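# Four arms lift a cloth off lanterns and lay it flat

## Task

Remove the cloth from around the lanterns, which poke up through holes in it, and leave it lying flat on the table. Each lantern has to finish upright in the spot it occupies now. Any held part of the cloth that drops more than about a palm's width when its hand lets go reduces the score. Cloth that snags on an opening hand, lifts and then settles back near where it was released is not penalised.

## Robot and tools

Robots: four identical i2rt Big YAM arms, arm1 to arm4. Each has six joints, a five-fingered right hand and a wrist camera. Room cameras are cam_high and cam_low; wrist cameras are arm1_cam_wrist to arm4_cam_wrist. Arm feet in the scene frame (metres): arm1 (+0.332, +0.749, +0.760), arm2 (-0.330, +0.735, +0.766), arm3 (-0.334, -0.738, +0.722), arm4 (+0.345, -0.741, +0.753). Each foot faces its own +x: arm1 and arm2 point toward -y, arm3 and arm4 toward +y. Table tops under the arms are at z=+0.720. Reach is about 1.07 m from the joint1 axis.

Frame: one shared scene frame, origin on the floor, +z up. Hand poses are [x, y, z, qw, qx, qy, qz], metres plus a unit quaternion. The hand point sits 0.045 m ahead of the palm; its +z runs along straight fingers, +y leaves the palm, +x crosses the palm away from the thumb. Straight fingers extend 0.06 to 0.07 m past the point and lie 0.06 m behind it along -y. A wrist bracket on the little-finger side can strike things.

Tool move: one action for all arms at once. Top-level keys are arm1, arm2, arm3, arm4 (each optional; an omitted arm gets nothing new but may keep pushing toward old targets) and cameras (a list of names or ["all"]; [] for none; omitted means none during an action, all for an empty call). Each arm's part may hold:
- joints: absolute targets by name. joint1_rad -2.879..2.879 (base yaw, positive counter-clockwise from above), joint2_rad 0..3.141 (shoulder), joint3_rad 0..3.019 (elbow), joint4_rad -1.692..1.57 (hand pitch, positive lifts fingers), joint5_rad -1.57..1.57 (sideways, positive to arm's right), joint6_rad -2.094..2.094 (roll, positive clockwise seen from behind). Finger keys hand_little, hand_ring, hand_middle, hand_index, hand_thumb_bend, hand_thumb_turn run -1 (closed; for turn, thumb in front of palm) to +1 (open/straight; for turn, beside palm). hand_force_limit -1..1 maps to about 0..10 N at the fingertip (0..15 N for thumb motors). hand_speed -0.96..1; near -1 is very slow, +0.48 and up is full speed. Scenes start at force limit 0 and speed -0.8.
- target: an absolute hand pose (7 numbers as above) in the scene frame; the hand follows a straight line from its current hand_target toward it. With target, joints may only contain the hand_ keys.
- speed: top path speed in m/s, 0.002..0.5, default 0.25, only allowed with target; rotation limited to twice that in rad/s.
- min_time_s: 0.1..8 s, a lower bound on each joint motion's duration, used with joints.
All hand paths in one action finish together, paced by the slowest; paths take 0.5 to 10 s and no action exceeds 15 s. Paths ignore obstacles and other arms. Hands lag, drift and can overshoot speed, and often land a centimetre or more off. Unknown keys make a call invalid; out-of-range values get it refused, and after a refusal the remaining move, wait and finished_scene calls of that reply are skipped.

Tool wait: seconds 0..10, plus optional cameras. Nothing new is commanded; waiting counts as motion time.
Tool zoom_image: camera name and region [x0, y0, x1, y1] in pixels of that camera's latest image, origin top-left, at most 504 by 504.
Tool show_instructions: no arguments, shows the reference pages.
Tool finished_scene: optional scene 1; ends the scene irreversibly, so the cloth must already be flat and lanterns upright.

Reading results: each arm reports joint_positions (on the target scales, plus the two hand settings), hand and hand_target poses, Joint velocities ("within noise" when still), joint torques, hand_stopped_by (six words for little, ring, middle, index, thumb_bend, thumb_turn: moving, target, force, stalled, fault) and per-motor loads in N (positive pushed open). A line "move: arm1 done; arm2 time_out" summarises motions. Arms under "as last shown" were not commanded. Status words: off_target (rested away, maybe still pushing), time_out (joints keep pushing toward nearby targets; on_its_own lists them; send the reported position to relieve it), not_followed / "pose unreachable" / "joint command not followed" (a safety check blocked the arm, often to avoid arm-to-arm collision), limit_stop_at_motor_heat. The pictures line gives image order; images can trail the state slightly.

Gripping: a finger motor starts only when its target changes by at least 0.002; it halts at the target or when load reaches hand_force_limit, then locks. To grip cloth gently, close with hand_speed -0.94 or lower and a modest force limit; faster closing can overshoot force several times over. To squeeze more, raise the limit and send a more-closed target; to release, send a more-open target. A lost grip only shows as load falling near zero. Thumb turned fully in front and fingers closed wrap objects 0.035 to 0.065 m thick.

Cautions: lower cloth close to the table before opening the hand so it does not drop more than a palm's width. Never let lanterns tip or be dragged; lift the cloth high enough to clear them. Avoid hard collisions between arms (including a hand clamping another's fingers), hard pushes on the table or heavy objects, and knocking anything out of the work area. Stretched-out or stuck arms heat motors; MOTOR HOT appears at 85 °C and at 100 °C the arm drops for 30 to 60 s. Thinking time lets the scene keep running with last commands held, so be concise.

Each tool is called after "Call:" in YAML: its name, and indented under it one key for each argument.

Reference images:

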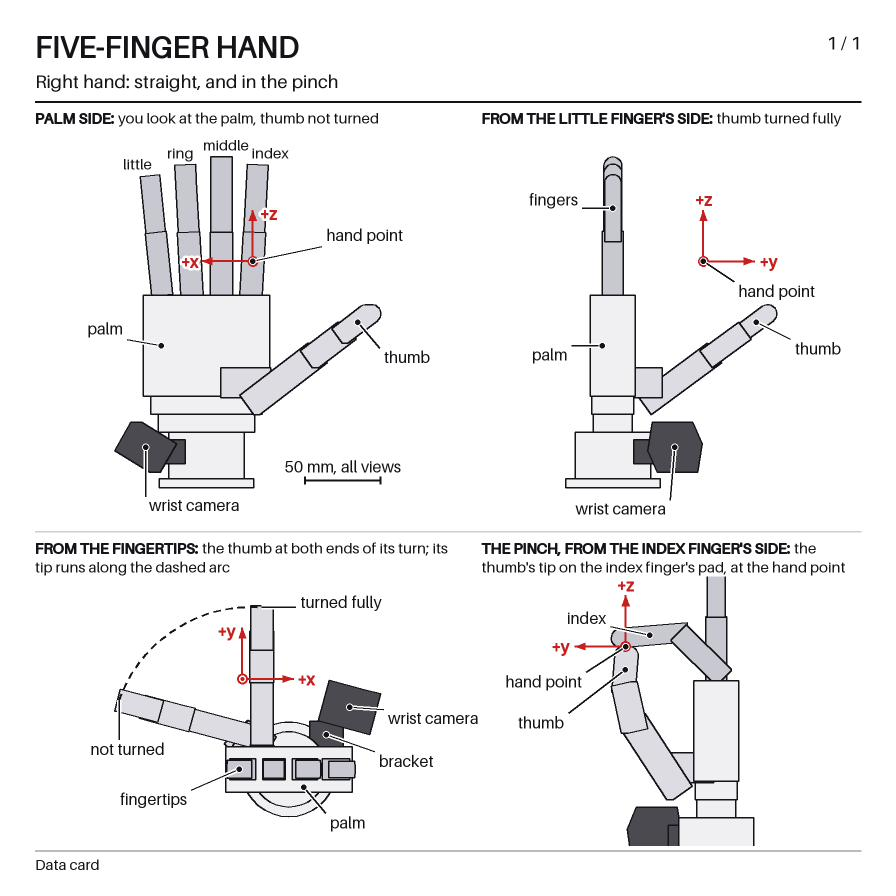

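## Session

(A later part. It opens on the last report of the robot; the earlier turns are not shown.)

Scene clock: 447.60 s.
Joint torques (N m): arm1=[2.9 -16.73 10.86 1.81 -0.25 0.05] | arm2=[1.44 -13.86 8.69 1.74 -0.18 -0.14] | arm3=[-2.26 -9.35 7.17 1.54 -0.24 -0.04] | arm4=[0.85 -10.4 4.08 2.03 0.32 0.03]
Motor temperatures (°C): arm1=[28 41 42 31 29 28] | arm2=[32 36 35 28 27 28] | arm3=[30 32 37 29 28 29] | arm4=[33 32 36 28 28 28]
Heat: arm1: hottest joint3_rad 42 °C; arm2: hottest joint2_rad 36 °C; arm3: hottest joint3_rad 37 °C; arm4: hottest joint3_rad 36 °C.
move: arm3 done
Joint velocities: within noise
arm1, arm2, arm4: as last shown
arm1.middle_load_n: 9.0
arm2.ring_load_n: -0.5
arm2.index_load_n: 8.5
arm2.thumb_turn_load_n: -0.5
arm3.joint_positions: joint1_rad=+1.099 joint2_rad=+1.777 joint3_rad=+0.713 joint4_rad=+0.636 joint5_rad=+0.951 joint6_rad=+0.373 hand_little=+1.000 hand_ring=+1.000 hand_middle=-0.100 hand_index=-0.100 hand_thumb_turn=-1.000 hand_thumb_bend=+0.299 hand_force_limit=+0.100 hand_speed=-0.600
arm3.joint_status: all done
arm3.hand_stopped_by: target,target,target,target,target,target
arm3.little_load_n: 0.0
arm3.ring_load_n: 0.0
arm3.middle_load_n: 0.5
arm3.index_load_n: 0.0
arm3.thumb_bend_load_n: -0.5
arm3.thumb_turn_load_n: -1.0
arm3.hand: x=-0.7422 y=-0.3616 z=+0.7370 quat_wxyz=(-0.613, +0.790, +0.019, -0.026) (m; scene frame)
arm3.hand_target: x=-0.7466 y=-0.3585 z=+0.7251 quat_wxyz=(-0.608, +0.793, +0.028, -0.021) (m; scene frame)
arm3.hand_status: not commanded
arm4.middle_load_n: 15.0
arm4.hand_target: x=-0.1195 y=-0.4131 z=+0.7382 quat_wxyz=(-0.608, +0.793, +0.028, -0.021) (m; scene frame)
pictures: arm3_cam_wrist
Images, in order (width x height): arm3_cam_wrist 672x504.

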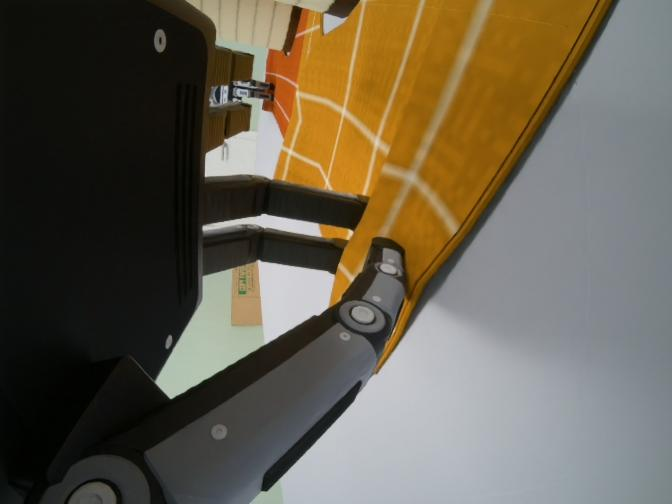

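Call:
move:
  arm3: {"joints": {"hand_speed": -0.7, "hand_force_limit": 0.2, "hand_index": -0.45, "hand_middle": -0.45, "hand_thumb_bend": 0.1}}
  cameras: ["all"]

Call:
zoom_image:
  camera: "cam_high"
  region: [260, 180, 500, 380]

Scene clock: 451.77 s.
Joint torques (N m): arm1=[3.31 -16.09 10.89 1.74 -0.21 0.07] | arm2=[1.49 -13.92 8.69 1.74 -0.18 -0.14] | arm3=[-2.2 -9.58 7.16 1.52 -0.22 -0.05] | arm4=[0.85 -10.29 4.1 2.02 0.33 0.03]
Motor temperatures (°C): arm1=[28 41 42 31 29 28] | arm2=[32 36 35 28 26 28] | arm3=[30 32 37 29 28 29] | arm4=[33 32 36 28 28 28]
Heat: arm1: hottest joint3_rad 42 °C; arm2: hottest joint2_rad 36 °C; arm3: hottest joint3_rad 37 °C; arm4: hottest joint3_rad 36 °C.
move: arm3 off_target
Joint velocities: within noise
arm1, arm2, arm4: as last shown
arm2.ring_load_n: 0.0
arm2.middle_load_n: 2.5
arm2.index_load_n: 9.0
arm2.thumb_turn_load_n: -1.0
arm3.joint_positions: joint1_rad=+1.098 joint2_rad=+1.778 joint3_rad=+0.713 joint4_rad=+0.637 joint5_rad=+0.951 joint6_rad=+0.373 hand_little=+1.000 hand_ring=+1.000 hand_middle=-0.233 hand_index=-0.288 hand_thumb_turn=-1.000 hand_thumb_bend=+0.209 hand_force_limit=+0.200 hand_speed=-0.700
arm3.joint_status: hand_middle off_target (ended at -0.233, target -0.450); hand_index off_target (ended at -0.288, target -0.450); hand_thumb_bend off_target (ended at +0.209, target +0.100); the others done
arm3.hand_stopped_by: target,target,force,force,force,target
arm3.little_load_n: 0.0
arm3.ring_load_n: 0.0
arm3.middle_load_n: 10.5
arm3.index_load_n: 11.0
arm3.thumb_bend_load_n: 12.5
arm3.thumb_turn_load_n: -2.0
arm3.hand: x=-0.7420 y=-0.3614 z=+0.7367 quat_wxyz=(-0.613, +0.790, +0.019, -0.025) (m; scene frame)
arm3.hand_target: x=-0.7466 y=-0.3584 z=+0.7251 quat_wxyz=(-0.608, +0.793, +0.028, -0.021) (m; scene frame)
arm3.hand_status: not commanded
arm4.middle_load_n: 14.5
pictures: arm1_cam_wrist, arm2_cam_wrist, arm3_cam_wrist, arm4_cam_wrist, cam_high, cam_low
Images, in order (width x height): arm1_cam_wrist 672x504, arm2_cam_wrist 672x504, arm3_cam_wrist 672x504, arm4_cam_wrist 672x504, cam_high 896x504, cam_low 896x504.

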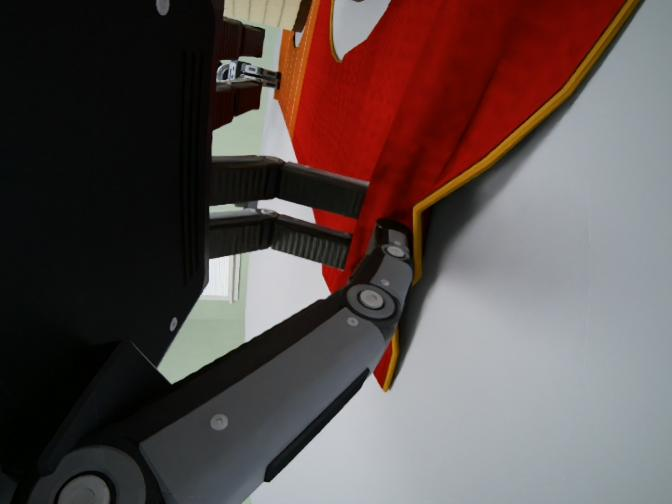

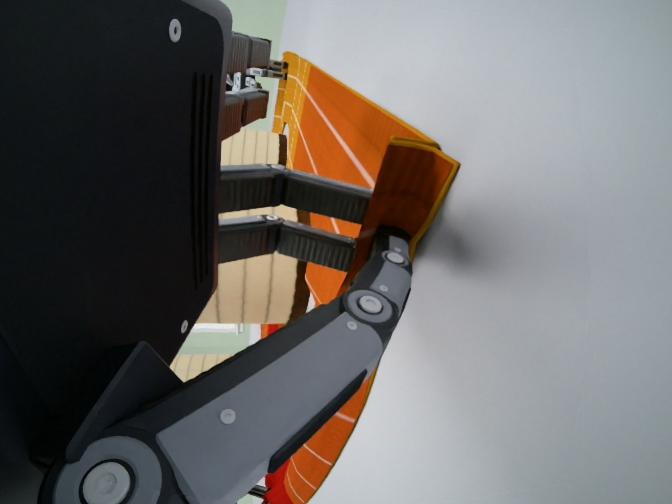

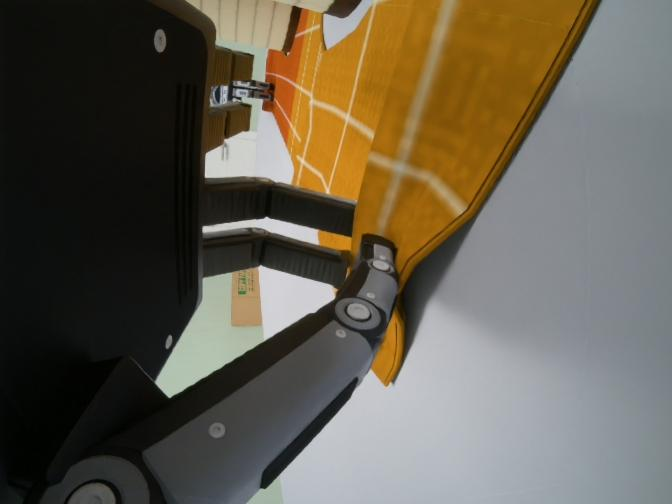

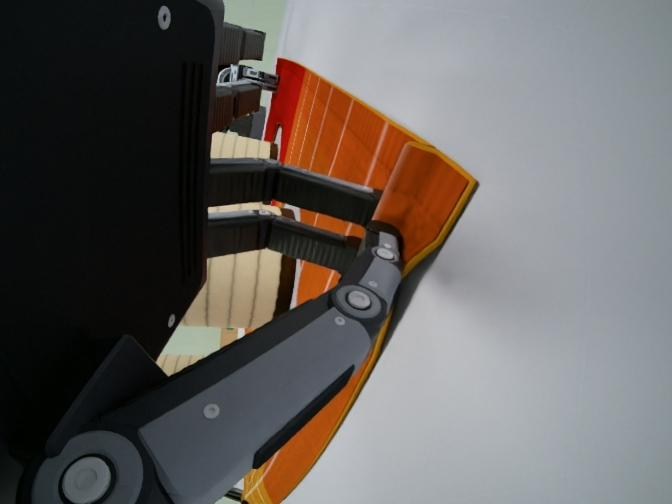

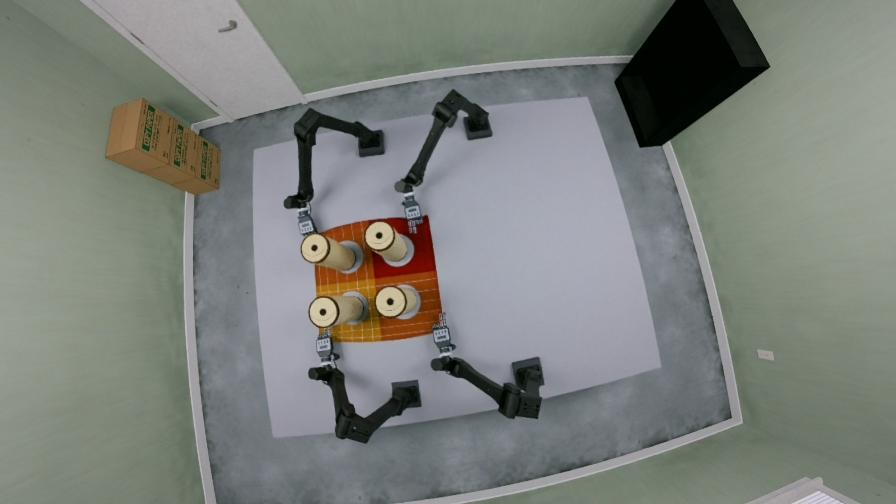

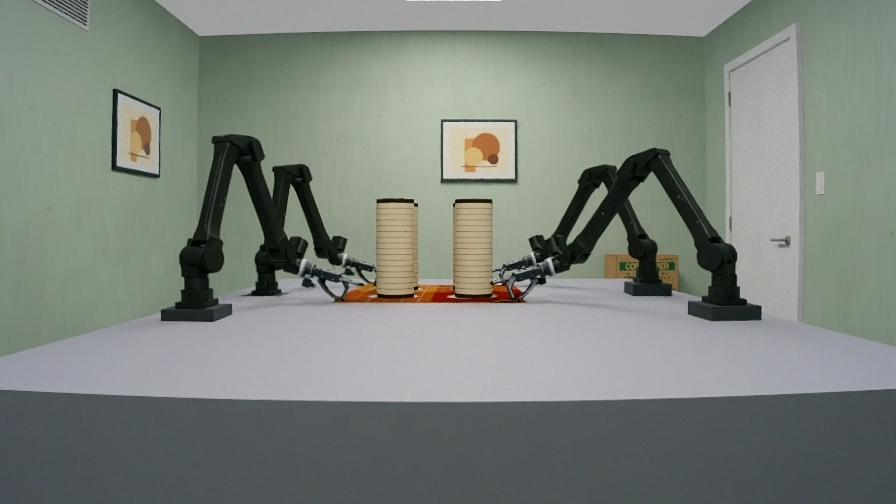

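Scaled by 2.100 from the camera's 896x504 image, which has a finer 1280x720 frame.

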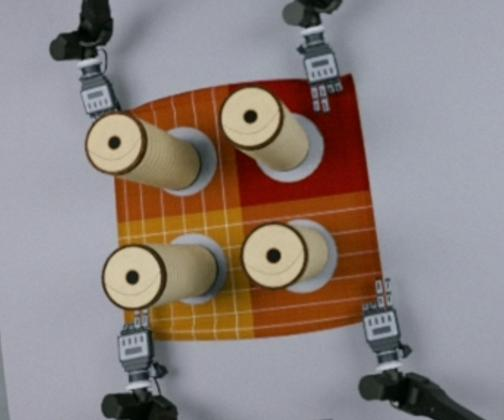

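Call:
move:
  arm1: {"target": [-0.107, 0.203, 0.79, 0.0266, -0.0346, 0.7926, -0.6082], "speed": 0.06}
  arm2: {"target": [-0.703, 0.212, 0.785, 0.0266, -0.0346, 0.7926, -0.6082], "speed": 0.06}
  arm3: {"target": [-0.752, -0.368, 0.785, 0.6084, -0.7929, -0.0277, 0.0213], "speed": 0.06}
  arm4: {"target": [-0.122, -0.413, 0.795, 0.6084, -0.7929, -0.0277, 0.0213], "speed": 0.06}
  cameras: ["all"]

Call:
zoom_image:
  camera: "cam_high"
  region: [260, 180, 500, 380]

Call:
zoom_image:
  camera: "cam_low"
  region: [280, 180, 600, 330]

Scene clock: 484.97 s.
Joint torques (N m): arm1=[0.97 -21.25 8.55 1.2 -0.66 0.04] | arm2=[0.73 -16.91 7.01 1.16 -0.26 -0.2] | arm3=[-0.73 -13.22 9.42 1.11 0.3 0.13] | arm4=[0.85 -13.57 6.12 1.16 0.43 0.02]
Motor temperatures (°C): arm1=[28 40 43 31 29 27] | arm2=[32 36 35 28 26 28] | arm3=[30 32 36 29 28 29] | arm4=[33 32 36 28 28 28]
Heat: arm1: hottest joint3_rad 43 °C; arm2: hottest joint2_rad 36 °C; arm3: hottest joint3_rad 36 °C; arm4: hottest joint3_rad 36 °C.
move: arm1 off_target; arm2 off_target; arm3 off_target; arm4 off_target
Joint velocities: within noise
arm1.joint_positions: joint1_rad=-0.943 joint2_rad=+2.107 joint3_rad=+1.330 joint4_rad=+0.303 joint5_rad=-0.942 joint6_rad=-0.367 hand_little=+1.000 hand_ring=+1.000 hand_middle=-0.232 hand_index=-0.287 hand_thumb_turn=-1.000 hand_thumb_bend=+0.223 hand_force_limit=+0.200 hand_speed=-0.700
arm1.joint_status: not commanded
arm1.hand_stopped_by: target,target,force,force,force,target
arm1.little_load_n: 0.0
arm1.ring_load_n: 0.0
arm1.middle_load_n: 8.0
arm1.index_load_n: 8.5
arm1.thumb_bend_load_n: 12.0
arm1.thumb_turn_load_n: -0.5
arm1.hand: x=-0.0981 y=+0.2011 z=+0.7673 quat_wxyz=(-0.037, +0.029, -0.798, +0.601) (m; scene frame)
arm1.hand_target: x=-0.1068 y=+0.2029 z=+0.7897 quat_wxyz=(-0.026, +0.035, -0.793, +0.608) (m; scene frame)
arm1.hand_status: off_target (0.024 m and 1.7 deg from the pose sent, 0.048 m and 0.6 deg at the start)
arm2.joint_positions: joint1_rad=-0.803 joint2_rad=+1.996 joint3_rad=+1.115 joint4_rad=+0.446 joint5_rad=-0.910 joint6_rad=-0.345 hand_little=+1.000 hand_ring=+1.000 hand_middle=-0.206 hand_index=-0.259 hand_thumb_turn=-1.000 hand_thumb_bend=+0.222 hand_force_limit=+0.200 hand_speed=-0.700
arm2.joint_status: not commanded
arm2.hand_stopped_by: target,target,force,force,force,target
arm2.little_load_n: 0.0
arm2.ring_load_n: 0.0
arm2.middle_load_n: 3.5
arm2.index_load_n: 8.5
arm2.thumb_bend_load_n: 7.0
arm2.thumb_turn_load_n: 0.0
arm2.hand: x=-0.6961 y=+0.2060 z=+0.7791 quat_wxyz=(-0.034, +0.038, -0.792, +0.608) (m; scene frame)
arm2.hand_target: x=-0.7030 y=+0.2120 z=+0.7849 quat_wxyz=(-0.027, +0.035, -0.793, +0.608) (m; scene frame)
arm2.hand_status: off_target (0.011 m and 0.9 deg from the pose sent, 0.040 m and 0.5 deg at the start)
arm3.joint_positions: joint1_rad=+1.105 joint2_rad=+1.663 joint3_rad=+0.716 joint4_rad=+0.441 joint5_rad=+0.962 joint6_rad=+0.375 hand_little=+1.000 hand_ring=+1.000 hand_middle=-0.233 hand_index=-0.288 hand_thumb_turn=-1.000 hand_thumb_bend=+0.209 hand_force_limit=+0.200 hand_speed=-0.700
arm3.joint_status: not commanded
arm3.hand_stopped_by: target,target,force,force,force,target
arm3.little_load_n: -0.5
arm3.ring_load_n: 0.0
arm3.middle_load_n: 11.0
arm3.index_load_n: 10.0
arm3.thumb_bend_load_n: 13.0
arm3.thumb_turn_load_n: -2.5
arm3.hand: x=-0.7298 y=-0.3701 z=+0.7619 quat_wxyz=(-0.599, +0.800, +0.038, +0.002) (m; scene frame)
arm3.hand_target: x=-0.7513 y=-0.3686 z=+0.7854 quat_wxyz=(-0.608, +0.793, +0.028, -0.022) (m; scene frame)
arm3.hand_status: off_target (0.032 m and 3.2 deg from the pose sent, 0.050 m and 1.2 deg at the start)
arm4.joint_positions: joint1_rad=+1.190 joint2_rad=+1.768 joint3_rad=+0.827 joint4_rad=+0.331 joint5_rad=+1.063 joint6_rad=+0.535 hand_little=+1.000 hand_ring=+1.000 hand_middle=-0.255 hand_index=-0.290 hand_thumb_turn=-1.000 hand_thumb_bend=+0.209 hand_force_limit=+0.200 hand_speed=-0.700
arm4.joint_status: not commanded
arm4.hand_stopped_by: target,target,force,force,force,target
arm4.little_load_n: 0.0
arm4.ring_load_n: -0.5
arm4.middle_load_n: 14.5
arm4.index_load_n: 5.5
arm4.thumb_bend_load_n: 11.0
arm4.thumb_turn_load_n: 1.0
arm4.hand: x=-0.1141 y=-0.4126 z=+0.7811 quat_wxyz=(-0.605, +0.795, +0.030, -0.013) (m; scene frame)
arm4.hand_target: x=-0.1218 y=-0.4130 z=+0.7950 quat_wxyz=(-0.609, +0.793, +0.028, -0.021) (m; scene frame)
arm4.hand_status: off_target (0.016 m and 1.1 deg from the pose sent, 0.043 m and 1.2 deg at the start)
pictures: arm1_cam_wrist, arm2_cam_wrist, arm3_cam_wrist, arm4_cam_wrist, cam_high, cam_low
Images, in order (width x height): arm1_cam_wrist 672x504, arm2_cam_wrist 672x504, arm3_cam_wrist 672x504, arm4_cam_wrist 672x504, cam_high 896x504, cam_low 896x504.

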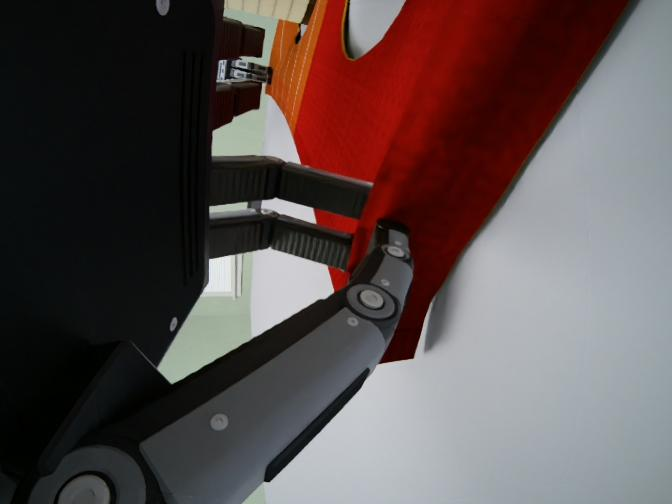

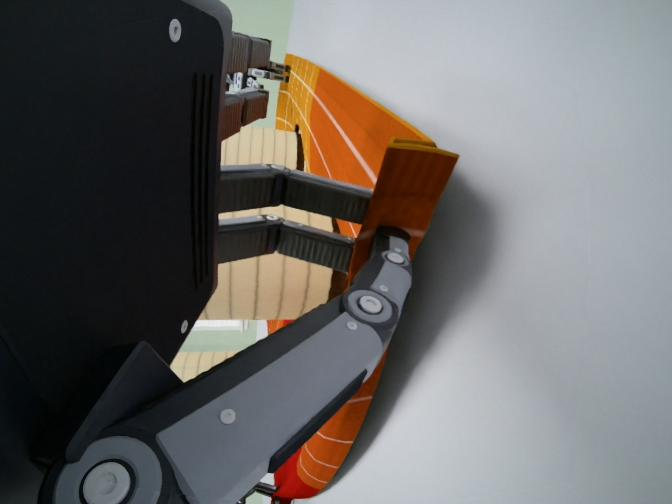

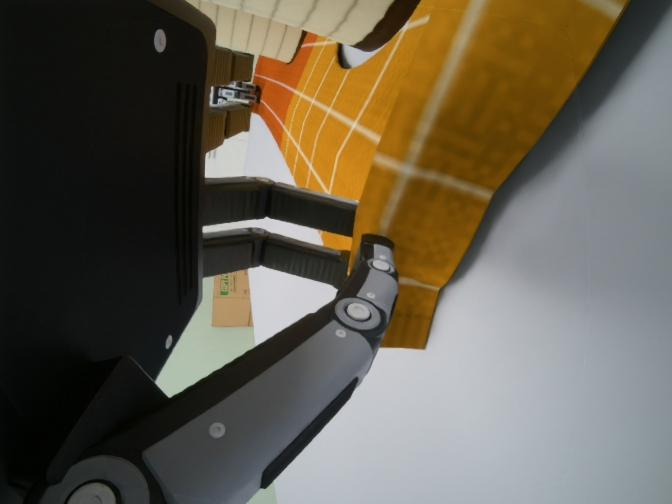

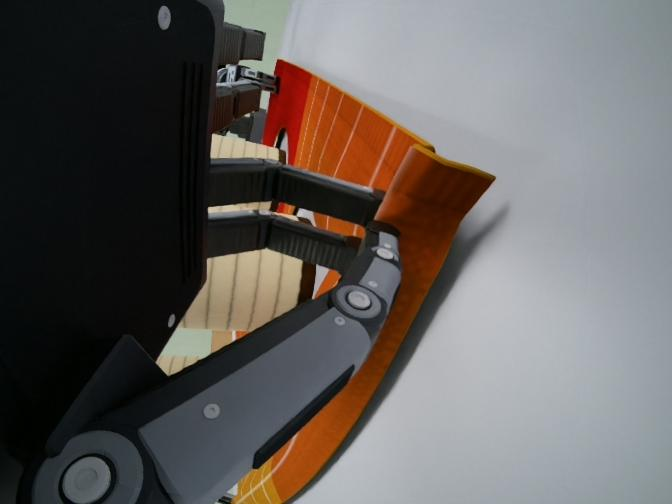

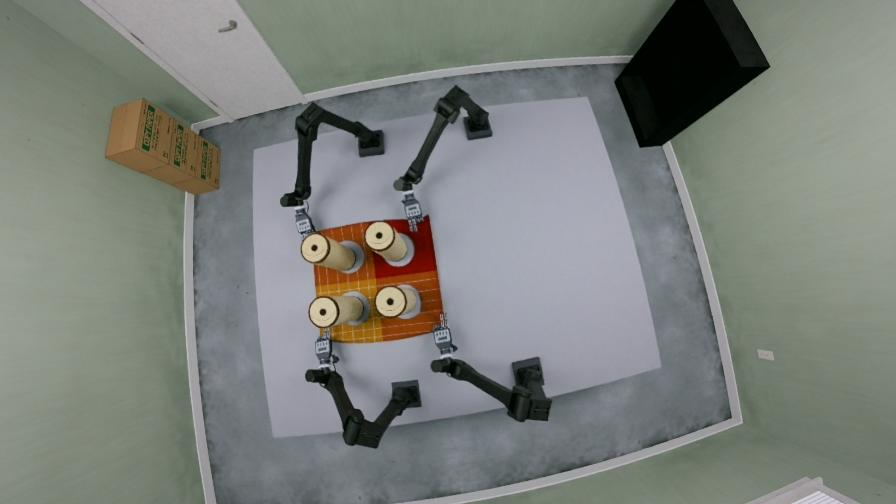

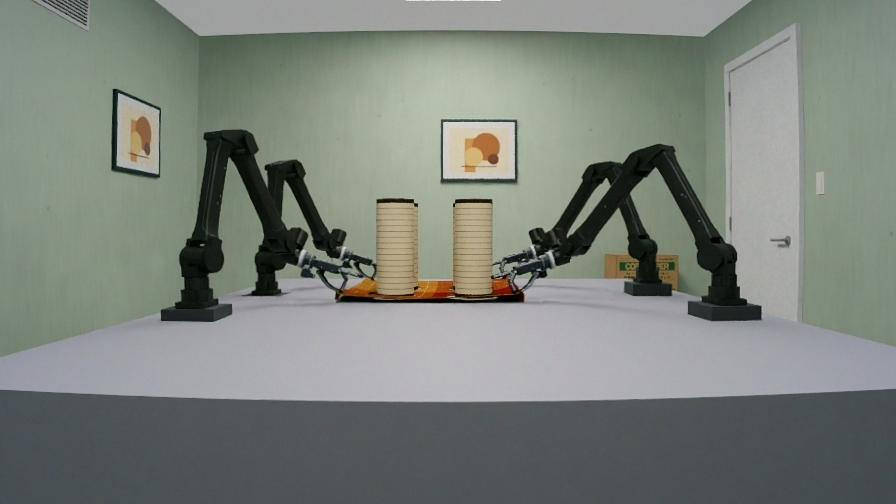

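Scaled by 2.100 from the camera's 896x504 image, which has a finer 1280x720 frame.

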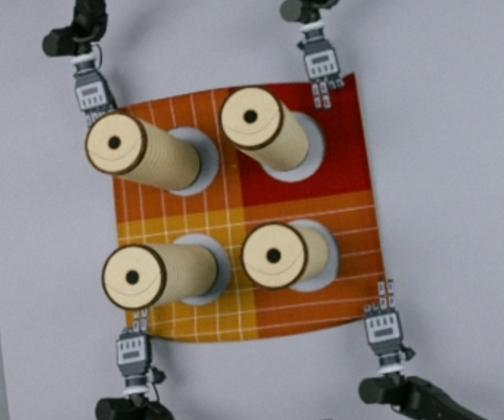

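Scaled by 1.575 from the camera's 896x504 image, which has a finer 1280x720 frame.

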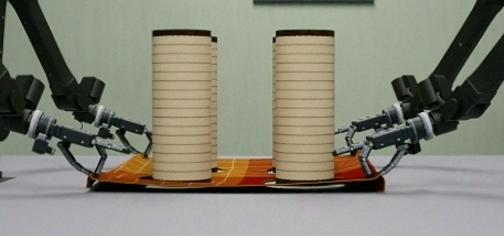

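Call:
move:
  arm1: {"target": [-0.156, 0.267, 0.785, 0.0266, -0.0346, 0.7926, -0.6082], "speed": 0.04}
  arm2: {"target": [-0.753, 0.222, 0.78, 0.0266, -0.0346, 0.7926, -0.6082], "speed": 0.04}
  arm3: {"target": [-0.750, -0.361, 0.785, 0.6084, -0.7929, -0.0277, 0.0213], "speed": 0.04}
  arm4: {"target": [-0.116, -0.350, 0.785, 0.6084, -0.7929, -0.0277, 0.0213], "speed": 0.04}
  cameras: ["cam_high", "cam_low"]

Call:
zoom_image:
  camera: "cam_high"
  region: [260, 180, 500, 380]

Scene clock: 523.17 s.
Joint torques (N m): arm1=[0.91 -20.89 11.08 1.22 -0.74 0.03] | arm2=[-0.26 -15.27 11.23 0.98 -0.39 -0.24] | arm3=[-1.55 -13.16 9.32 1.52 -0.15 0.02] | arm4=[0.03 -11.4 7.9 2.51 0.29 -0.07]
Motor temperatures (°C): arm1=[28 45 42 31 29 27] | arm2=[32 36 35 28 26 28] | arm3=[30 33 39 29 28 29] | arm4=[33 32 37 28 28 28]
Heat: arm1: hottest joint2_rad 45 °C; arm2: hottest joint2_rad 36 °C; arm3: hottest joint3_rad 39 °C; arm4: hottest joint3_rad 37 °C.
move: arm1 off_target; arm2 off_target; arm3 off_target; arm4 off_target
Joint velocities: within noise
arm1.joint_positions: joint1_rad=-1.072 joint2_rad=+2.107 joint3_rad=+1.330 joint4_rad=+0.191 joint5_rad=-1.058 joint6_rad=-0.483 hand_little=+1.000 hand_ring=+1.000 hand_middle=-0.232 hand_index=-0.287 hand_thumb_turn=-1.000 hand_thumb_bend=+0.223 hand_force_limit=+0.200 hand_speed=-0.700
arm1.joint_status: not commanded
arm1.hand_stopped_by: target,target,force,force,force,target
arm1.little_load_n: -0.5
arm1.ring_load_n: 0.0
arm1.middle_load_n: 8.0
arm1.index_load_n: 8.0
arm1.thumb_bend_load_n: 12.0
arm1.thumb_turn_load_n: -0.5
arm1.hand: x=-0.1378 y=+0.2689 z=+0.7606 quat_wxyz=(-0.043, +0.026, -0.799, +0.599) (m; scene frame)
arm1.hand_target: x=-0.1552 y=+0.2674 z=+0.7851 quat_wxyz=(-0.027, +0.035, -0.793, +0.608) (m; scene frame)
arm1.hand_status: off_target (0.031 m and 2.5 deg from the pose sent, 0.089 m and 1.7 deg at the start)
arm2.joint_positions: joint1_rad=-0.859 joint2_rad=+2.030 joint3_rad=+1.177 joint4_rad=+0.360 joint5_rad=-0.970 joint6_rad=-0.393 hand_little=+1.000 hand_ring=+1.000 hand_middle=-0.206 hand_index=-0.259 hand_thumb_turn=-1.000 hand_thumb_bend=+0.222 hand_force_limit=+0.200 hand_speed=-0.700
arm2.joint_status: not commanded
arm2.hand_stopped_by: target,target,force,force,force,target
arm2.little_load_n: 0.0
arm2.ring_load_n: 0.0
arm2.middle_load_n: 5.0
arm2.index_load_n: 8.5
arm2.thumb_bend_load_n: 8.0
arm2.thumb_turn_load_n: -0.5
arm2.hand: x=-0.7261 y=+0.2211 z=+0.7739 quat_wxyz=(-0.043, +0.037, -0.795, +0.604) (m; scene frame)
arm2.hand_target: x=-0.7523 y=+0.2231 z=+0.7803 quat_wxyz=(-0.026, +0.034, -0.793, +0.608) (m; scene frame)
arm2.hand_status: off_target (0.028 m and 2.0 deg from the pose sent, 0.059 m and 0.9 deg at the start)
arm3.joint_positions: joint1_rad=+1.097 joint2_rad=+1.663 joint3_rad=+0.722 joint4_rad=+0.441 joint5_rad=+0.959 joint6_rad=+0.375 hand_little=+1.000 hand_ring=+1.000 hand_middle=-0.233 hand_index=-0.288 hand_thumb_turn=-1.000 hand_thumb_bend=+0.209 hand_force_limit=+0.200 hand_speed=-0.700
arm3.joint_status: not commanded
arm3.hand_stopped_by: target,target,force,force,force,target
arm3.little_load_n: 0.0
arm3.ring_load_n: 0.0
arm3.middle_load_n: 13.5
arm3.index_load_n: 10.0
arm3.thumb_bend_load_n: 14.0
arm3.thumb_turn_load_n: -2.5
arm3.hand: x=-0.7300 y=-0.3662 z=+0.7640 quat_wxyz=(-0.599, +0.800, +0.034, +0.001) (m; scene frame)
arm3.hand_target: x=-0.7492 y=-0.3616 z=+0.7855 quat_wxyz=(-0.609, +0.793, +0.028, -0.021) (m; scene frame)
arm3.hand_status: off_target (0.029 m and 3.0 deg from the pose sent, 0.032 m and 3.3 deg at the start)
arm4.joint_positions: joint1_rad=+1.077 joint2_rad=+1.806 joint3_rad=+0.843 joint4_rad=+0.427 joint5_rad=+0.955 joint6_rad=+0.422 hand_little=+1.000 hand_ring=+1.000 hand_middle=-0.255 hand_index=-0.290 hand_thumb_turn=-1.000 hand_thumb_bend=+0.209 hand_force_limit=+0.200 hand_speed=-0.700
arm4.joint_status: not commanded
arm4.hand_stopped_by: target,target,force,force,force,target
arm4.little_load_n: 0.0
arm4.ring_load_n: 0.0
arm4.middle_load_n: 3.5
arm4.index_load_n: 3.0
arm4.thumb_bend_load_n: 6.0
arm4.thumb_turn_load_n: 0.5
arm4.hand: x=-0.1012 y=-0.3642 z=+0.7724 quat_wxyz=(-0.598, +0.800, +0.040, -0.009) (m; scene frame)
arm4.hand_target: x=-0.1151 y=-0.3506 z=+0.7857 quat_wxyz=(-0.608, +0.793, +0.028, -0.021) (m; scene frame)
arm4.hand_status: off_target (0.024 m and 2.4 deg from the pose sent, 0.063 m and 1.1 deg at the start)
pictures: cam_high, cam_low
Images, in order (width x height): cam_high 896x504, cam_low 896x504.

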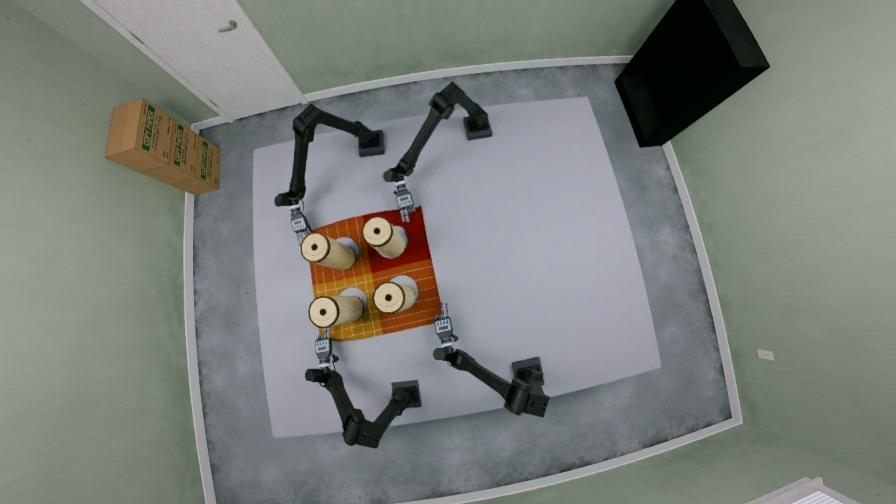

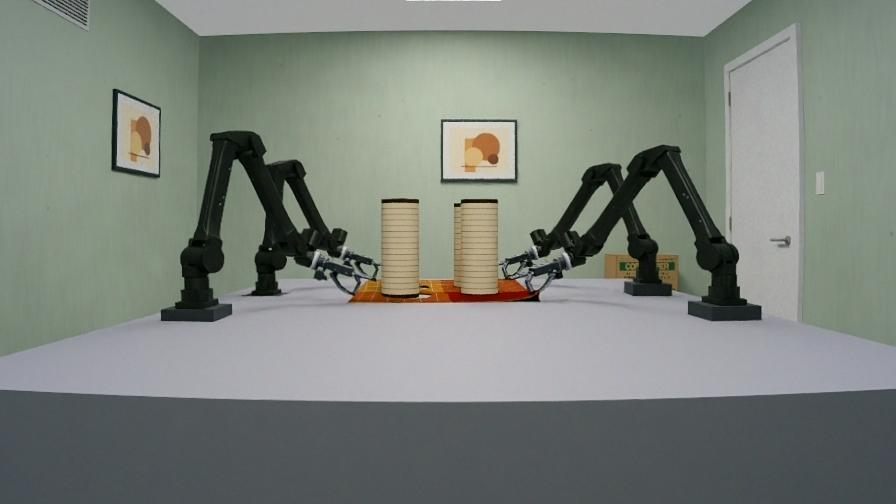

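Scaled by 2.100 from the camera's 896x504 image, which has a finer 1280x720 frame.

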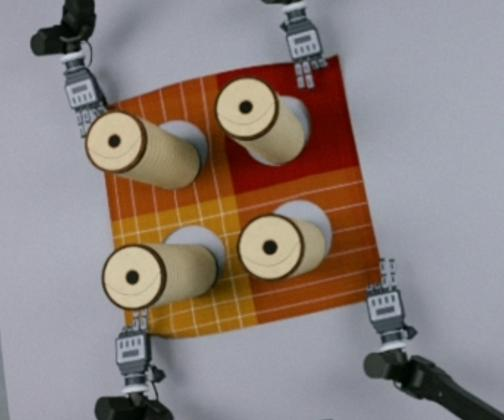

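Call:
move:
  arm1: {"target": [-0.180, 0.288, 0.785, 0.0266, -0.0346, 0.7926, -0.6082], "speed": 0.04}
  arm2: {"target": [-0.780, 0.226, 0.78, 0.0266, -0.0346, 0.7926, -0.6082], "speed": 0.04}
  arm3: {"target": [-0.758, -0.357, 0.785, 0.6084, -0.7929, -0.0277, 0.0213], "speed": 0.04}
  arm4: {"target": [-0.122, -0.329, 0.785, 0.6084, -0.7929, -0.0277, 0.0213], "speed": 0.04}
  cameras: ["cam_high"]

Call:
zoom_image:
  camera: "cam_high"
  region: [260, 180, 500, 380]

Scene clock: 539.03 s.
Joint torques (N m): arm1=[1.26 -18.61 12.25 1.11 -0.82 0.03] | arm2=[-0.32 -15.79 11.73 1.03 -0.36 -0.24] | arm3=[-1.44 -11.63 9.68 1.24 -0.14 0.01] | arm4=[-0.56 -11.93 8.02 2.52 0.24 -0.08]
Motor temperatures (°C): arm1=[28 45 43 31 30 27] | arm2=[32 36 36 28 26 28] | arm3=[30 34 39 29 28 29] | arm4=[33 32 37 28 28 28]
Heat: arm1: hottest joint2_rad 45 °C; arm2: hottest joint2_rad 36 °C; arm3: hottest joint3_rad 39 °C; arm4: hottest joint3_rad 37 °C.
move: arm1 off_target; arm2 off_target; arm3 off_target; arm4 off_target
Joint velocities: within noise
arm1.joint_positions: joint1_rad=-1.120 joint2_rad=+2.107 joint3_rad=+1.367 joint4_rad=+0.117 joint5_rad=-1.097 joint6_rad=-0.540 hand_little=+1.000 hand_ring=+1.000 hand_middle=-0.232 hand_index=-0.287 hand_thumb_turn=-1.000 hand_thumb_bend=+0.223 hand_force_limit=+0.200 hand_speed=-0.700
arm1.joint_status: not commanded
arm1.hand_stopped_by: target,target,force,force,force,target
arm1.little_load_n: 0.0
arm1.ring_load_n: 0.0
arm1.middle_load_n: 8.5
arm1.index_load_n: 8.5
arm1.thumb_bend_load_n: 12.0
arm1.thumb_turn_load_n: -0.5
arm1.hand: x=-0.1606 y=+0.2899 z=+0.7692 quat_wxyz=(-0.039, +0.029, -0.797, +0.602) (m; scene frame)
arm1.hand_target: x=-0.1793 y=+0.2885 z=+0.7854 quat_wxyz=(-0.026, +0.035, -0.792, +0.608) (m; scene frame)
arm1.hand_status: off_target (0.025 m and 1.8 deg from the pose sent, 0.052 m and 2.5 deg at the start)
arm2.joint_positions: joint1_rad=-0.891 joint2_rad=+2.063 joint3_rad=+1.245 joint4_rad=+0.299 joint5_rad=-0.999 joint6_rad=-0.419 hand_little=+1.000 hand_ring=+1.000 hand_middle=-0.206 hand_index=-0.259 hand_thumb_turn=-1.000 hand_thumb_bend=+0.222 hand_force_limit=+0.200 hand_speed=-0.700
arm2.joint_status: not commanded
arm2.hand_stopped_by: target,target,force,force,force,target
arm2.little_load_n: -0.5
arm2.ring_load_n: 0.0
arm2.middle_load_n: 5.0
arm2.index_load_n: 8.0
arm2.thumb_bend_load_n: 7.5
arm2.thumb_turn_load_n: -0.5
arm2.hand: x=-0.7512 y=+0.2245 z=+0.7728 quat_wxyz=(-0.046, +0.036, -0.795, +0.603) (m; scene frame)
arm2.hand_target: x=-0.7792 y=+0.2270 z=+0.7805 quat_wxyz=(-0.026, +0.034, -0.793, +0.608) (m; scene frame)
arm2.hand_status: off_target (0.030 m and 2.3 deg from the pose sent, 0.054 m and 2.0 deg at the start)
arm3.joint_positions: joint1_rad=+1.097 joint2_rad=+1.663 joint3_rad=+0.745 joint4_rad=+0.441 joint5_rad=+0.959 joint6_rad=+0.375 hand_little=+1.000 hand_ring=+1.000 hand_middle=-0.233 hand_index=-0.288 hand_thumb_turn=-1.000 hand_thumb_bend=+0.209 hand_force_limit=+0.200 hand_speed=-0.700
arm3.joint_status: not commanded
arm3.hand_stopped_by: target,target,force,force,force,target
arm3.little_load_n: 0.0
arm3.ring_load_n: 0.0
arm3.middle_load_n: 13.5
arm3.index_load_n: 9.5
arm3.thumb_bend_load_n: 13.5
arm3.thumb_turn_load_n: -2.5
arm3.hand: x=-0.7390 y=-0.3606 z=+0.7736 quat_wxyz=(-0.604, +0.796, +0.028, -0.006) (m; scene frame)
arm3.hand_target: x=-0.7573 y=-0.3575 z=+0.7854 quat_wxyz=(-0.609, +0.793, +0.028, -0.021) (m; scene frame)
arm3.hand_status: off_target (0.022 m and 1.8 deg from the pose sent, 0.036 m and 3.0 deg at the start)
arm4.joint_positions: joint1_rad=+1.045 joint2_rad=+1.835 joint3_rad=+0.886 joint4_rad=+0.432 joint5_rad=+0.926 joint6_rad=+0.396 hand_little=+1.000 hand_ring=+1.000 hand_middle=-0.255 hand_index=-0.290 hand_thumb_turn=-1.000 hand_thumb_bend=+0.209 hand_force_limit=+0.200 hand_speed=-0.700
arm4.joint_status: not commanded
arm4.hand_stopped_by: target,target,force,force,force,target
arm4.little_load_n: 0.0
arm4.ring_load_n: 0.0
arm4.middle_load_n: 3.5
arm4.index_load_n: 3.0
arm4.thumb_bend_load_n: 6.0
arm4.thumb_turn_load_n: 0.0
arm4.hand: x=-0.1079 y=-0.3442 z=+0.7721 quat_wxyz=(-0.598, +0.801, +0.040, -0.010) (m; scene frame)
arm4.hand_target: x=-0.1209 y=-0.3297 z=+0.7854 quat_wxyz=(-0.608, +0.793, +0.028, -0.021) (m; scene frame)
arm4.hand_status: off_target (0.024 m and 2.4 deg from the pose sent, 0.043 m and 2.4 deg at the start)
pictures: cam_high
Images, in order (width x height): cam_high 896x504.

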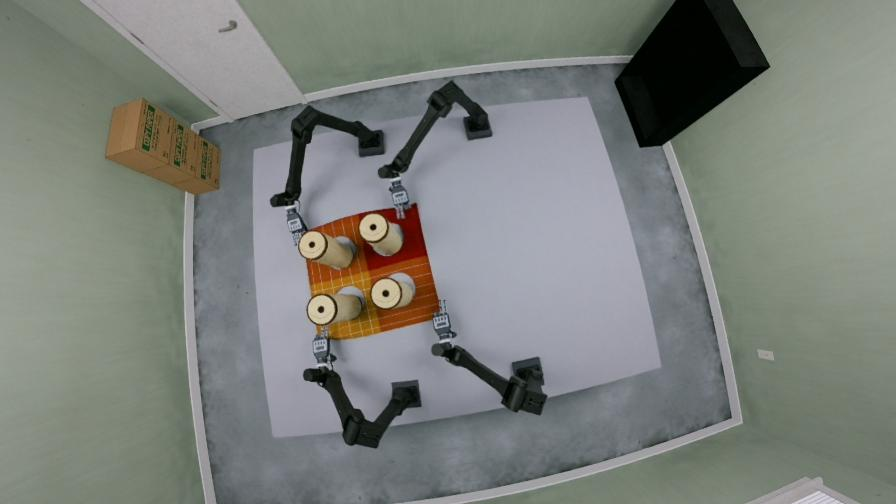

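Scaled by 2.100 from the camera's 896x504 image, which has a finer 1280x720 frame.

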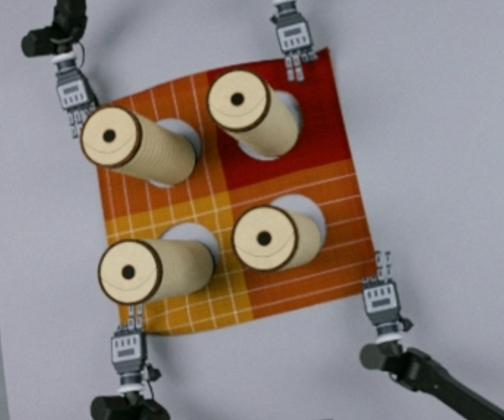

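Call:
move:
  arm1: {"target": [-0.160, 0.261, 0.79, 0.0266, -0.0346, 0.7926, -0.6082], "speed": 0.04}
  arm2: {"target": [-0.760, 0.199, 0.785, 0.0266, -0.0346, 0.7926, -0.6082], "speed": 0.04}
  arm3: {"target": [-0.738, -0.384, 0.785, 0.6084, -0.7929, -0.0277, 0.0213], "speed": 0.04}
  arm4: {"target": [-0.102, -0.356, 0.79, 0.6084, -0.7929, -0.0277, 0.0213], "speed": 0.04}
  cameras: ["cam_high"]

Call:
zoom_image:
  camera: "cam_high"
  region: [260, 180, 500, 380]

Scene clock: 553.97 s.
Joint torques (N m): arm1=[2.78 -19.84 10.28 2.35 -0.52 0.22] | arm2=[1.2 -16.38 11.44 2.09 -0.25 -0.09] | arm3=[-0.38 -13.16 6.3 1.14 0.21 0.12] | arm4=[1.26 -14.45 4.88 2.5 0.43 0.14]
Motor temperatures (°C): arm1=[28 45 42 31 30 27] | arm2=[32 36 36 28 26 28] | arm3=[30 34 38 29 28 29] | arm4=[33 32 37 28 28 28]
Heat: arm1: hottest joint2_rad 45 °C; arm2: hottest joint2_rad 36 °C; arm3: hottest joint3_rad 38 °C; arm4: hottest joint3_rad 37 °C.
move: arm1 off_target; arm2 off_target; arm3 off_target; arm4 off_target
Joint velocities: within noise
arm1.joint_positions: joint1_rad=-1.091 joint2_rad=+2.107 joint3_rad=+1.367 joint4_rad=+0.145 joint5_rad=-1.059 joint6_rad=-0.494 hand_little=+1.000 hand_ring=+1.000 hand_middle=-0.232 hand_index=-0.287 hand_thumb_turn=-1.000 hand_thumb_bend=+0.223 hand_force_limit=+0.200 hand_speed=-0.700
arm1.joint_status: not commanded
arm1.hand_stopped_by: target,target,force,force,force,target
arm1.little_load_n: 0.0
arm1.ring_load_n: 0.0
arm1.middle_load_n: 8.0
arm1.index_load_n: 8.0
arm1.thumb_bend_load_n: 11.5
arm1.thumb_turn_load_n: -0.5
arm1.hand: x=-0.1542 y=+0.2736 z=+0.7697 quat_wxyz=(-0.038, +0.020, -0.800, +0.598) (m; scene frame)
arm1.hand_target: x=-0.1594 y=+0.2613 z=+0.7903 quat_wxyz=(-0.027, +0.035, -0.793, +0.608) (m; scene frame)
arm1.hand_status: off_target (0.025 m and 2.6 deg from the pose sent, 0.036 m and 1.9 deg at the start)
arm2.joint_positions: joint1_rad=-0.856 joint2_rad=+2.063 joint3_rad=+1.245 joint4_rad=+0.307 joint5_rad=-0.952 joint6_rad=-0.391 hand_little=+1.000 hand_ring=+1.000 hand_middle=-0.206 hand_index=-0.259 hand_thumb_turn=-1.000 hand_thumb_bend=+0.222 hand_force_limit=+0.200 hand_speed=-0.700
arm2.joint_status: not commanded
arm2.hand_stopped_by: target,target,force,force,force,target
arm2.little_load_n: -0.5
arm2.ring_load_n: 0.0
arm2.middle_load_n: 5.0
arm2.index_load_n: 8.0
arm2.thumb_bend_load_n: 7.0
arm2.thumb_turn_load_n: -0.5
arm2.hand: x=-0.7405 y=+0.2090 z=+0.7709 quat_wxyz=(-0.045, +0.028, -0.800, +0.597) (m; scene frame)
arm2.hand_target: x=-0.7594 y=+0.1999 z=+0.7857 quat_wxyz=(-0.026, +0.035, -0.793, +0.608) (m; scene frame)
arm2.hand_status: off_target (0.026 m and 2.7 deg from the pose sent, 0.030 m and 2.3 deg at the start)
arm3.joint_positions: joint1_rad=+1.115 joint2_rad=+1.628 joint3_rad=+0.705 joint4_rad=+0.441 joint5_rad=+0.980 joint6_rad=+0.390 hand_little=+1.000 hand_ring=+1.000 hand_middle=-0.233 hand_index=-0.288 hand_thumb_turn=-1.000 hand_thumb_bend=+0.209 hand_force_limit=+0.200 hand_speed=-0.700
arm3.joint_status: not commanded
arm3.hand_stopped_by: target,target,force,force,force,target
arm3.little_load_n: 0.0
arm3.ring_load_n: 0.0
arm3.middle_load_n: 13.5
arm3.index_load_n: 9.5
arm3.thumb_bend_load_n: 13.5
arm3.thumb_turn_load_n: -2.0
arm3.hand: x=-0.7298 y=-0.3738 z=+0.7767 quat_wxyz=(-0.607, +0.795, +0.025, -0.007) (m; scene frame)
arm3.hand_target: x=-0.7379 y=-0.3837 z=+0.7849 quat_wxyz=(-0.608, +0.793, +0.028, -0.021) (m; scene frame)
arm3.hand_status: off_target (0.016 m and 1.7 deg from the pose sent, 0.026 m and 1.8 deg at the start)
arm4.joint_positions: joint1_rad=+1.052 joint2_rad=+1.805 joint3_rad=+0.844 joint4_rad=+0.434 joint5_rad=+0.947 joint6_rad=+0.398 hand_little=+1.000 hand_ring=+1.000 hand_middle=-0.255 hand_index=-0.290 hand_thumb_turn=-1.000 hand_thumb_bend=+0.209 hand_force_limit=+0.200 hand_speed=-0.700
arm4.joint_status: not commanded
arm4.hand_stopped_by: target,target,force,force,force,target
arm4.little_load_n: 0.0
arm4.ring_load_n: 0.0
arm4.middle_load_n: 3.5
arm4.index_load_n: 3.0
arm4.thumb_bend_load_n: 6.0
arm4.thumb_turn_load_n: 0.5
arm4.hand: x=-0.0933 y=-0.3535 z=+0.7735 quat_wxyz=(-0.599, +0.800, +0.039, -0.001) (m; scene frame)
arm4.hand_target: x=-0.1018 y=-0.3559 z=+0.7900 quat_wxyz=(-0.608, +0.793, +0.028, -0.021) (m; scene frame)
arm4.hand_status: off_target (0.019 m and 2.9 deg from the pose sent, 0.022 m and 2.4 deg at the start)
pictures: cam_high
Images, in order (width x height): cam_high 896x504.

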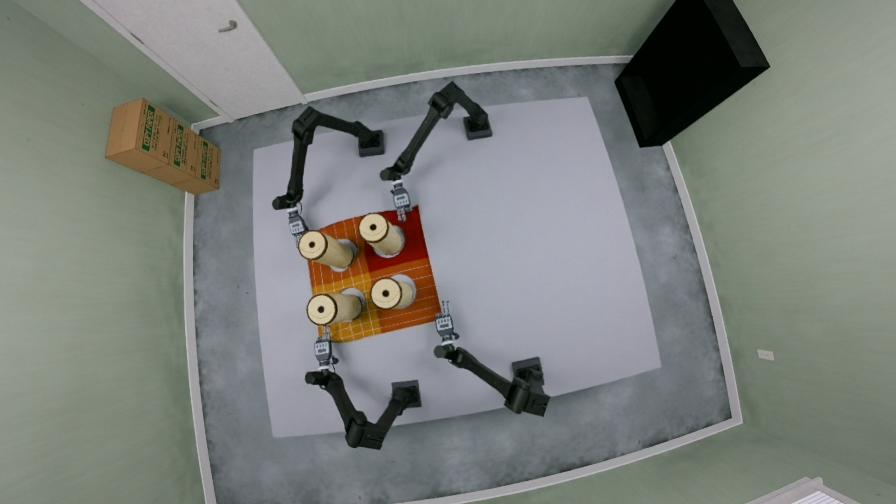

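Scaled by 2.100 from the camera's 896x504 image, which has a finer 1280x720 frame.

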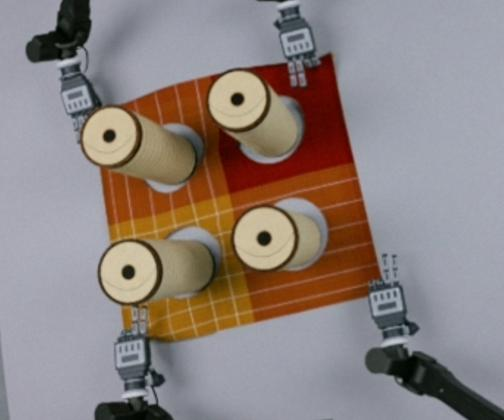

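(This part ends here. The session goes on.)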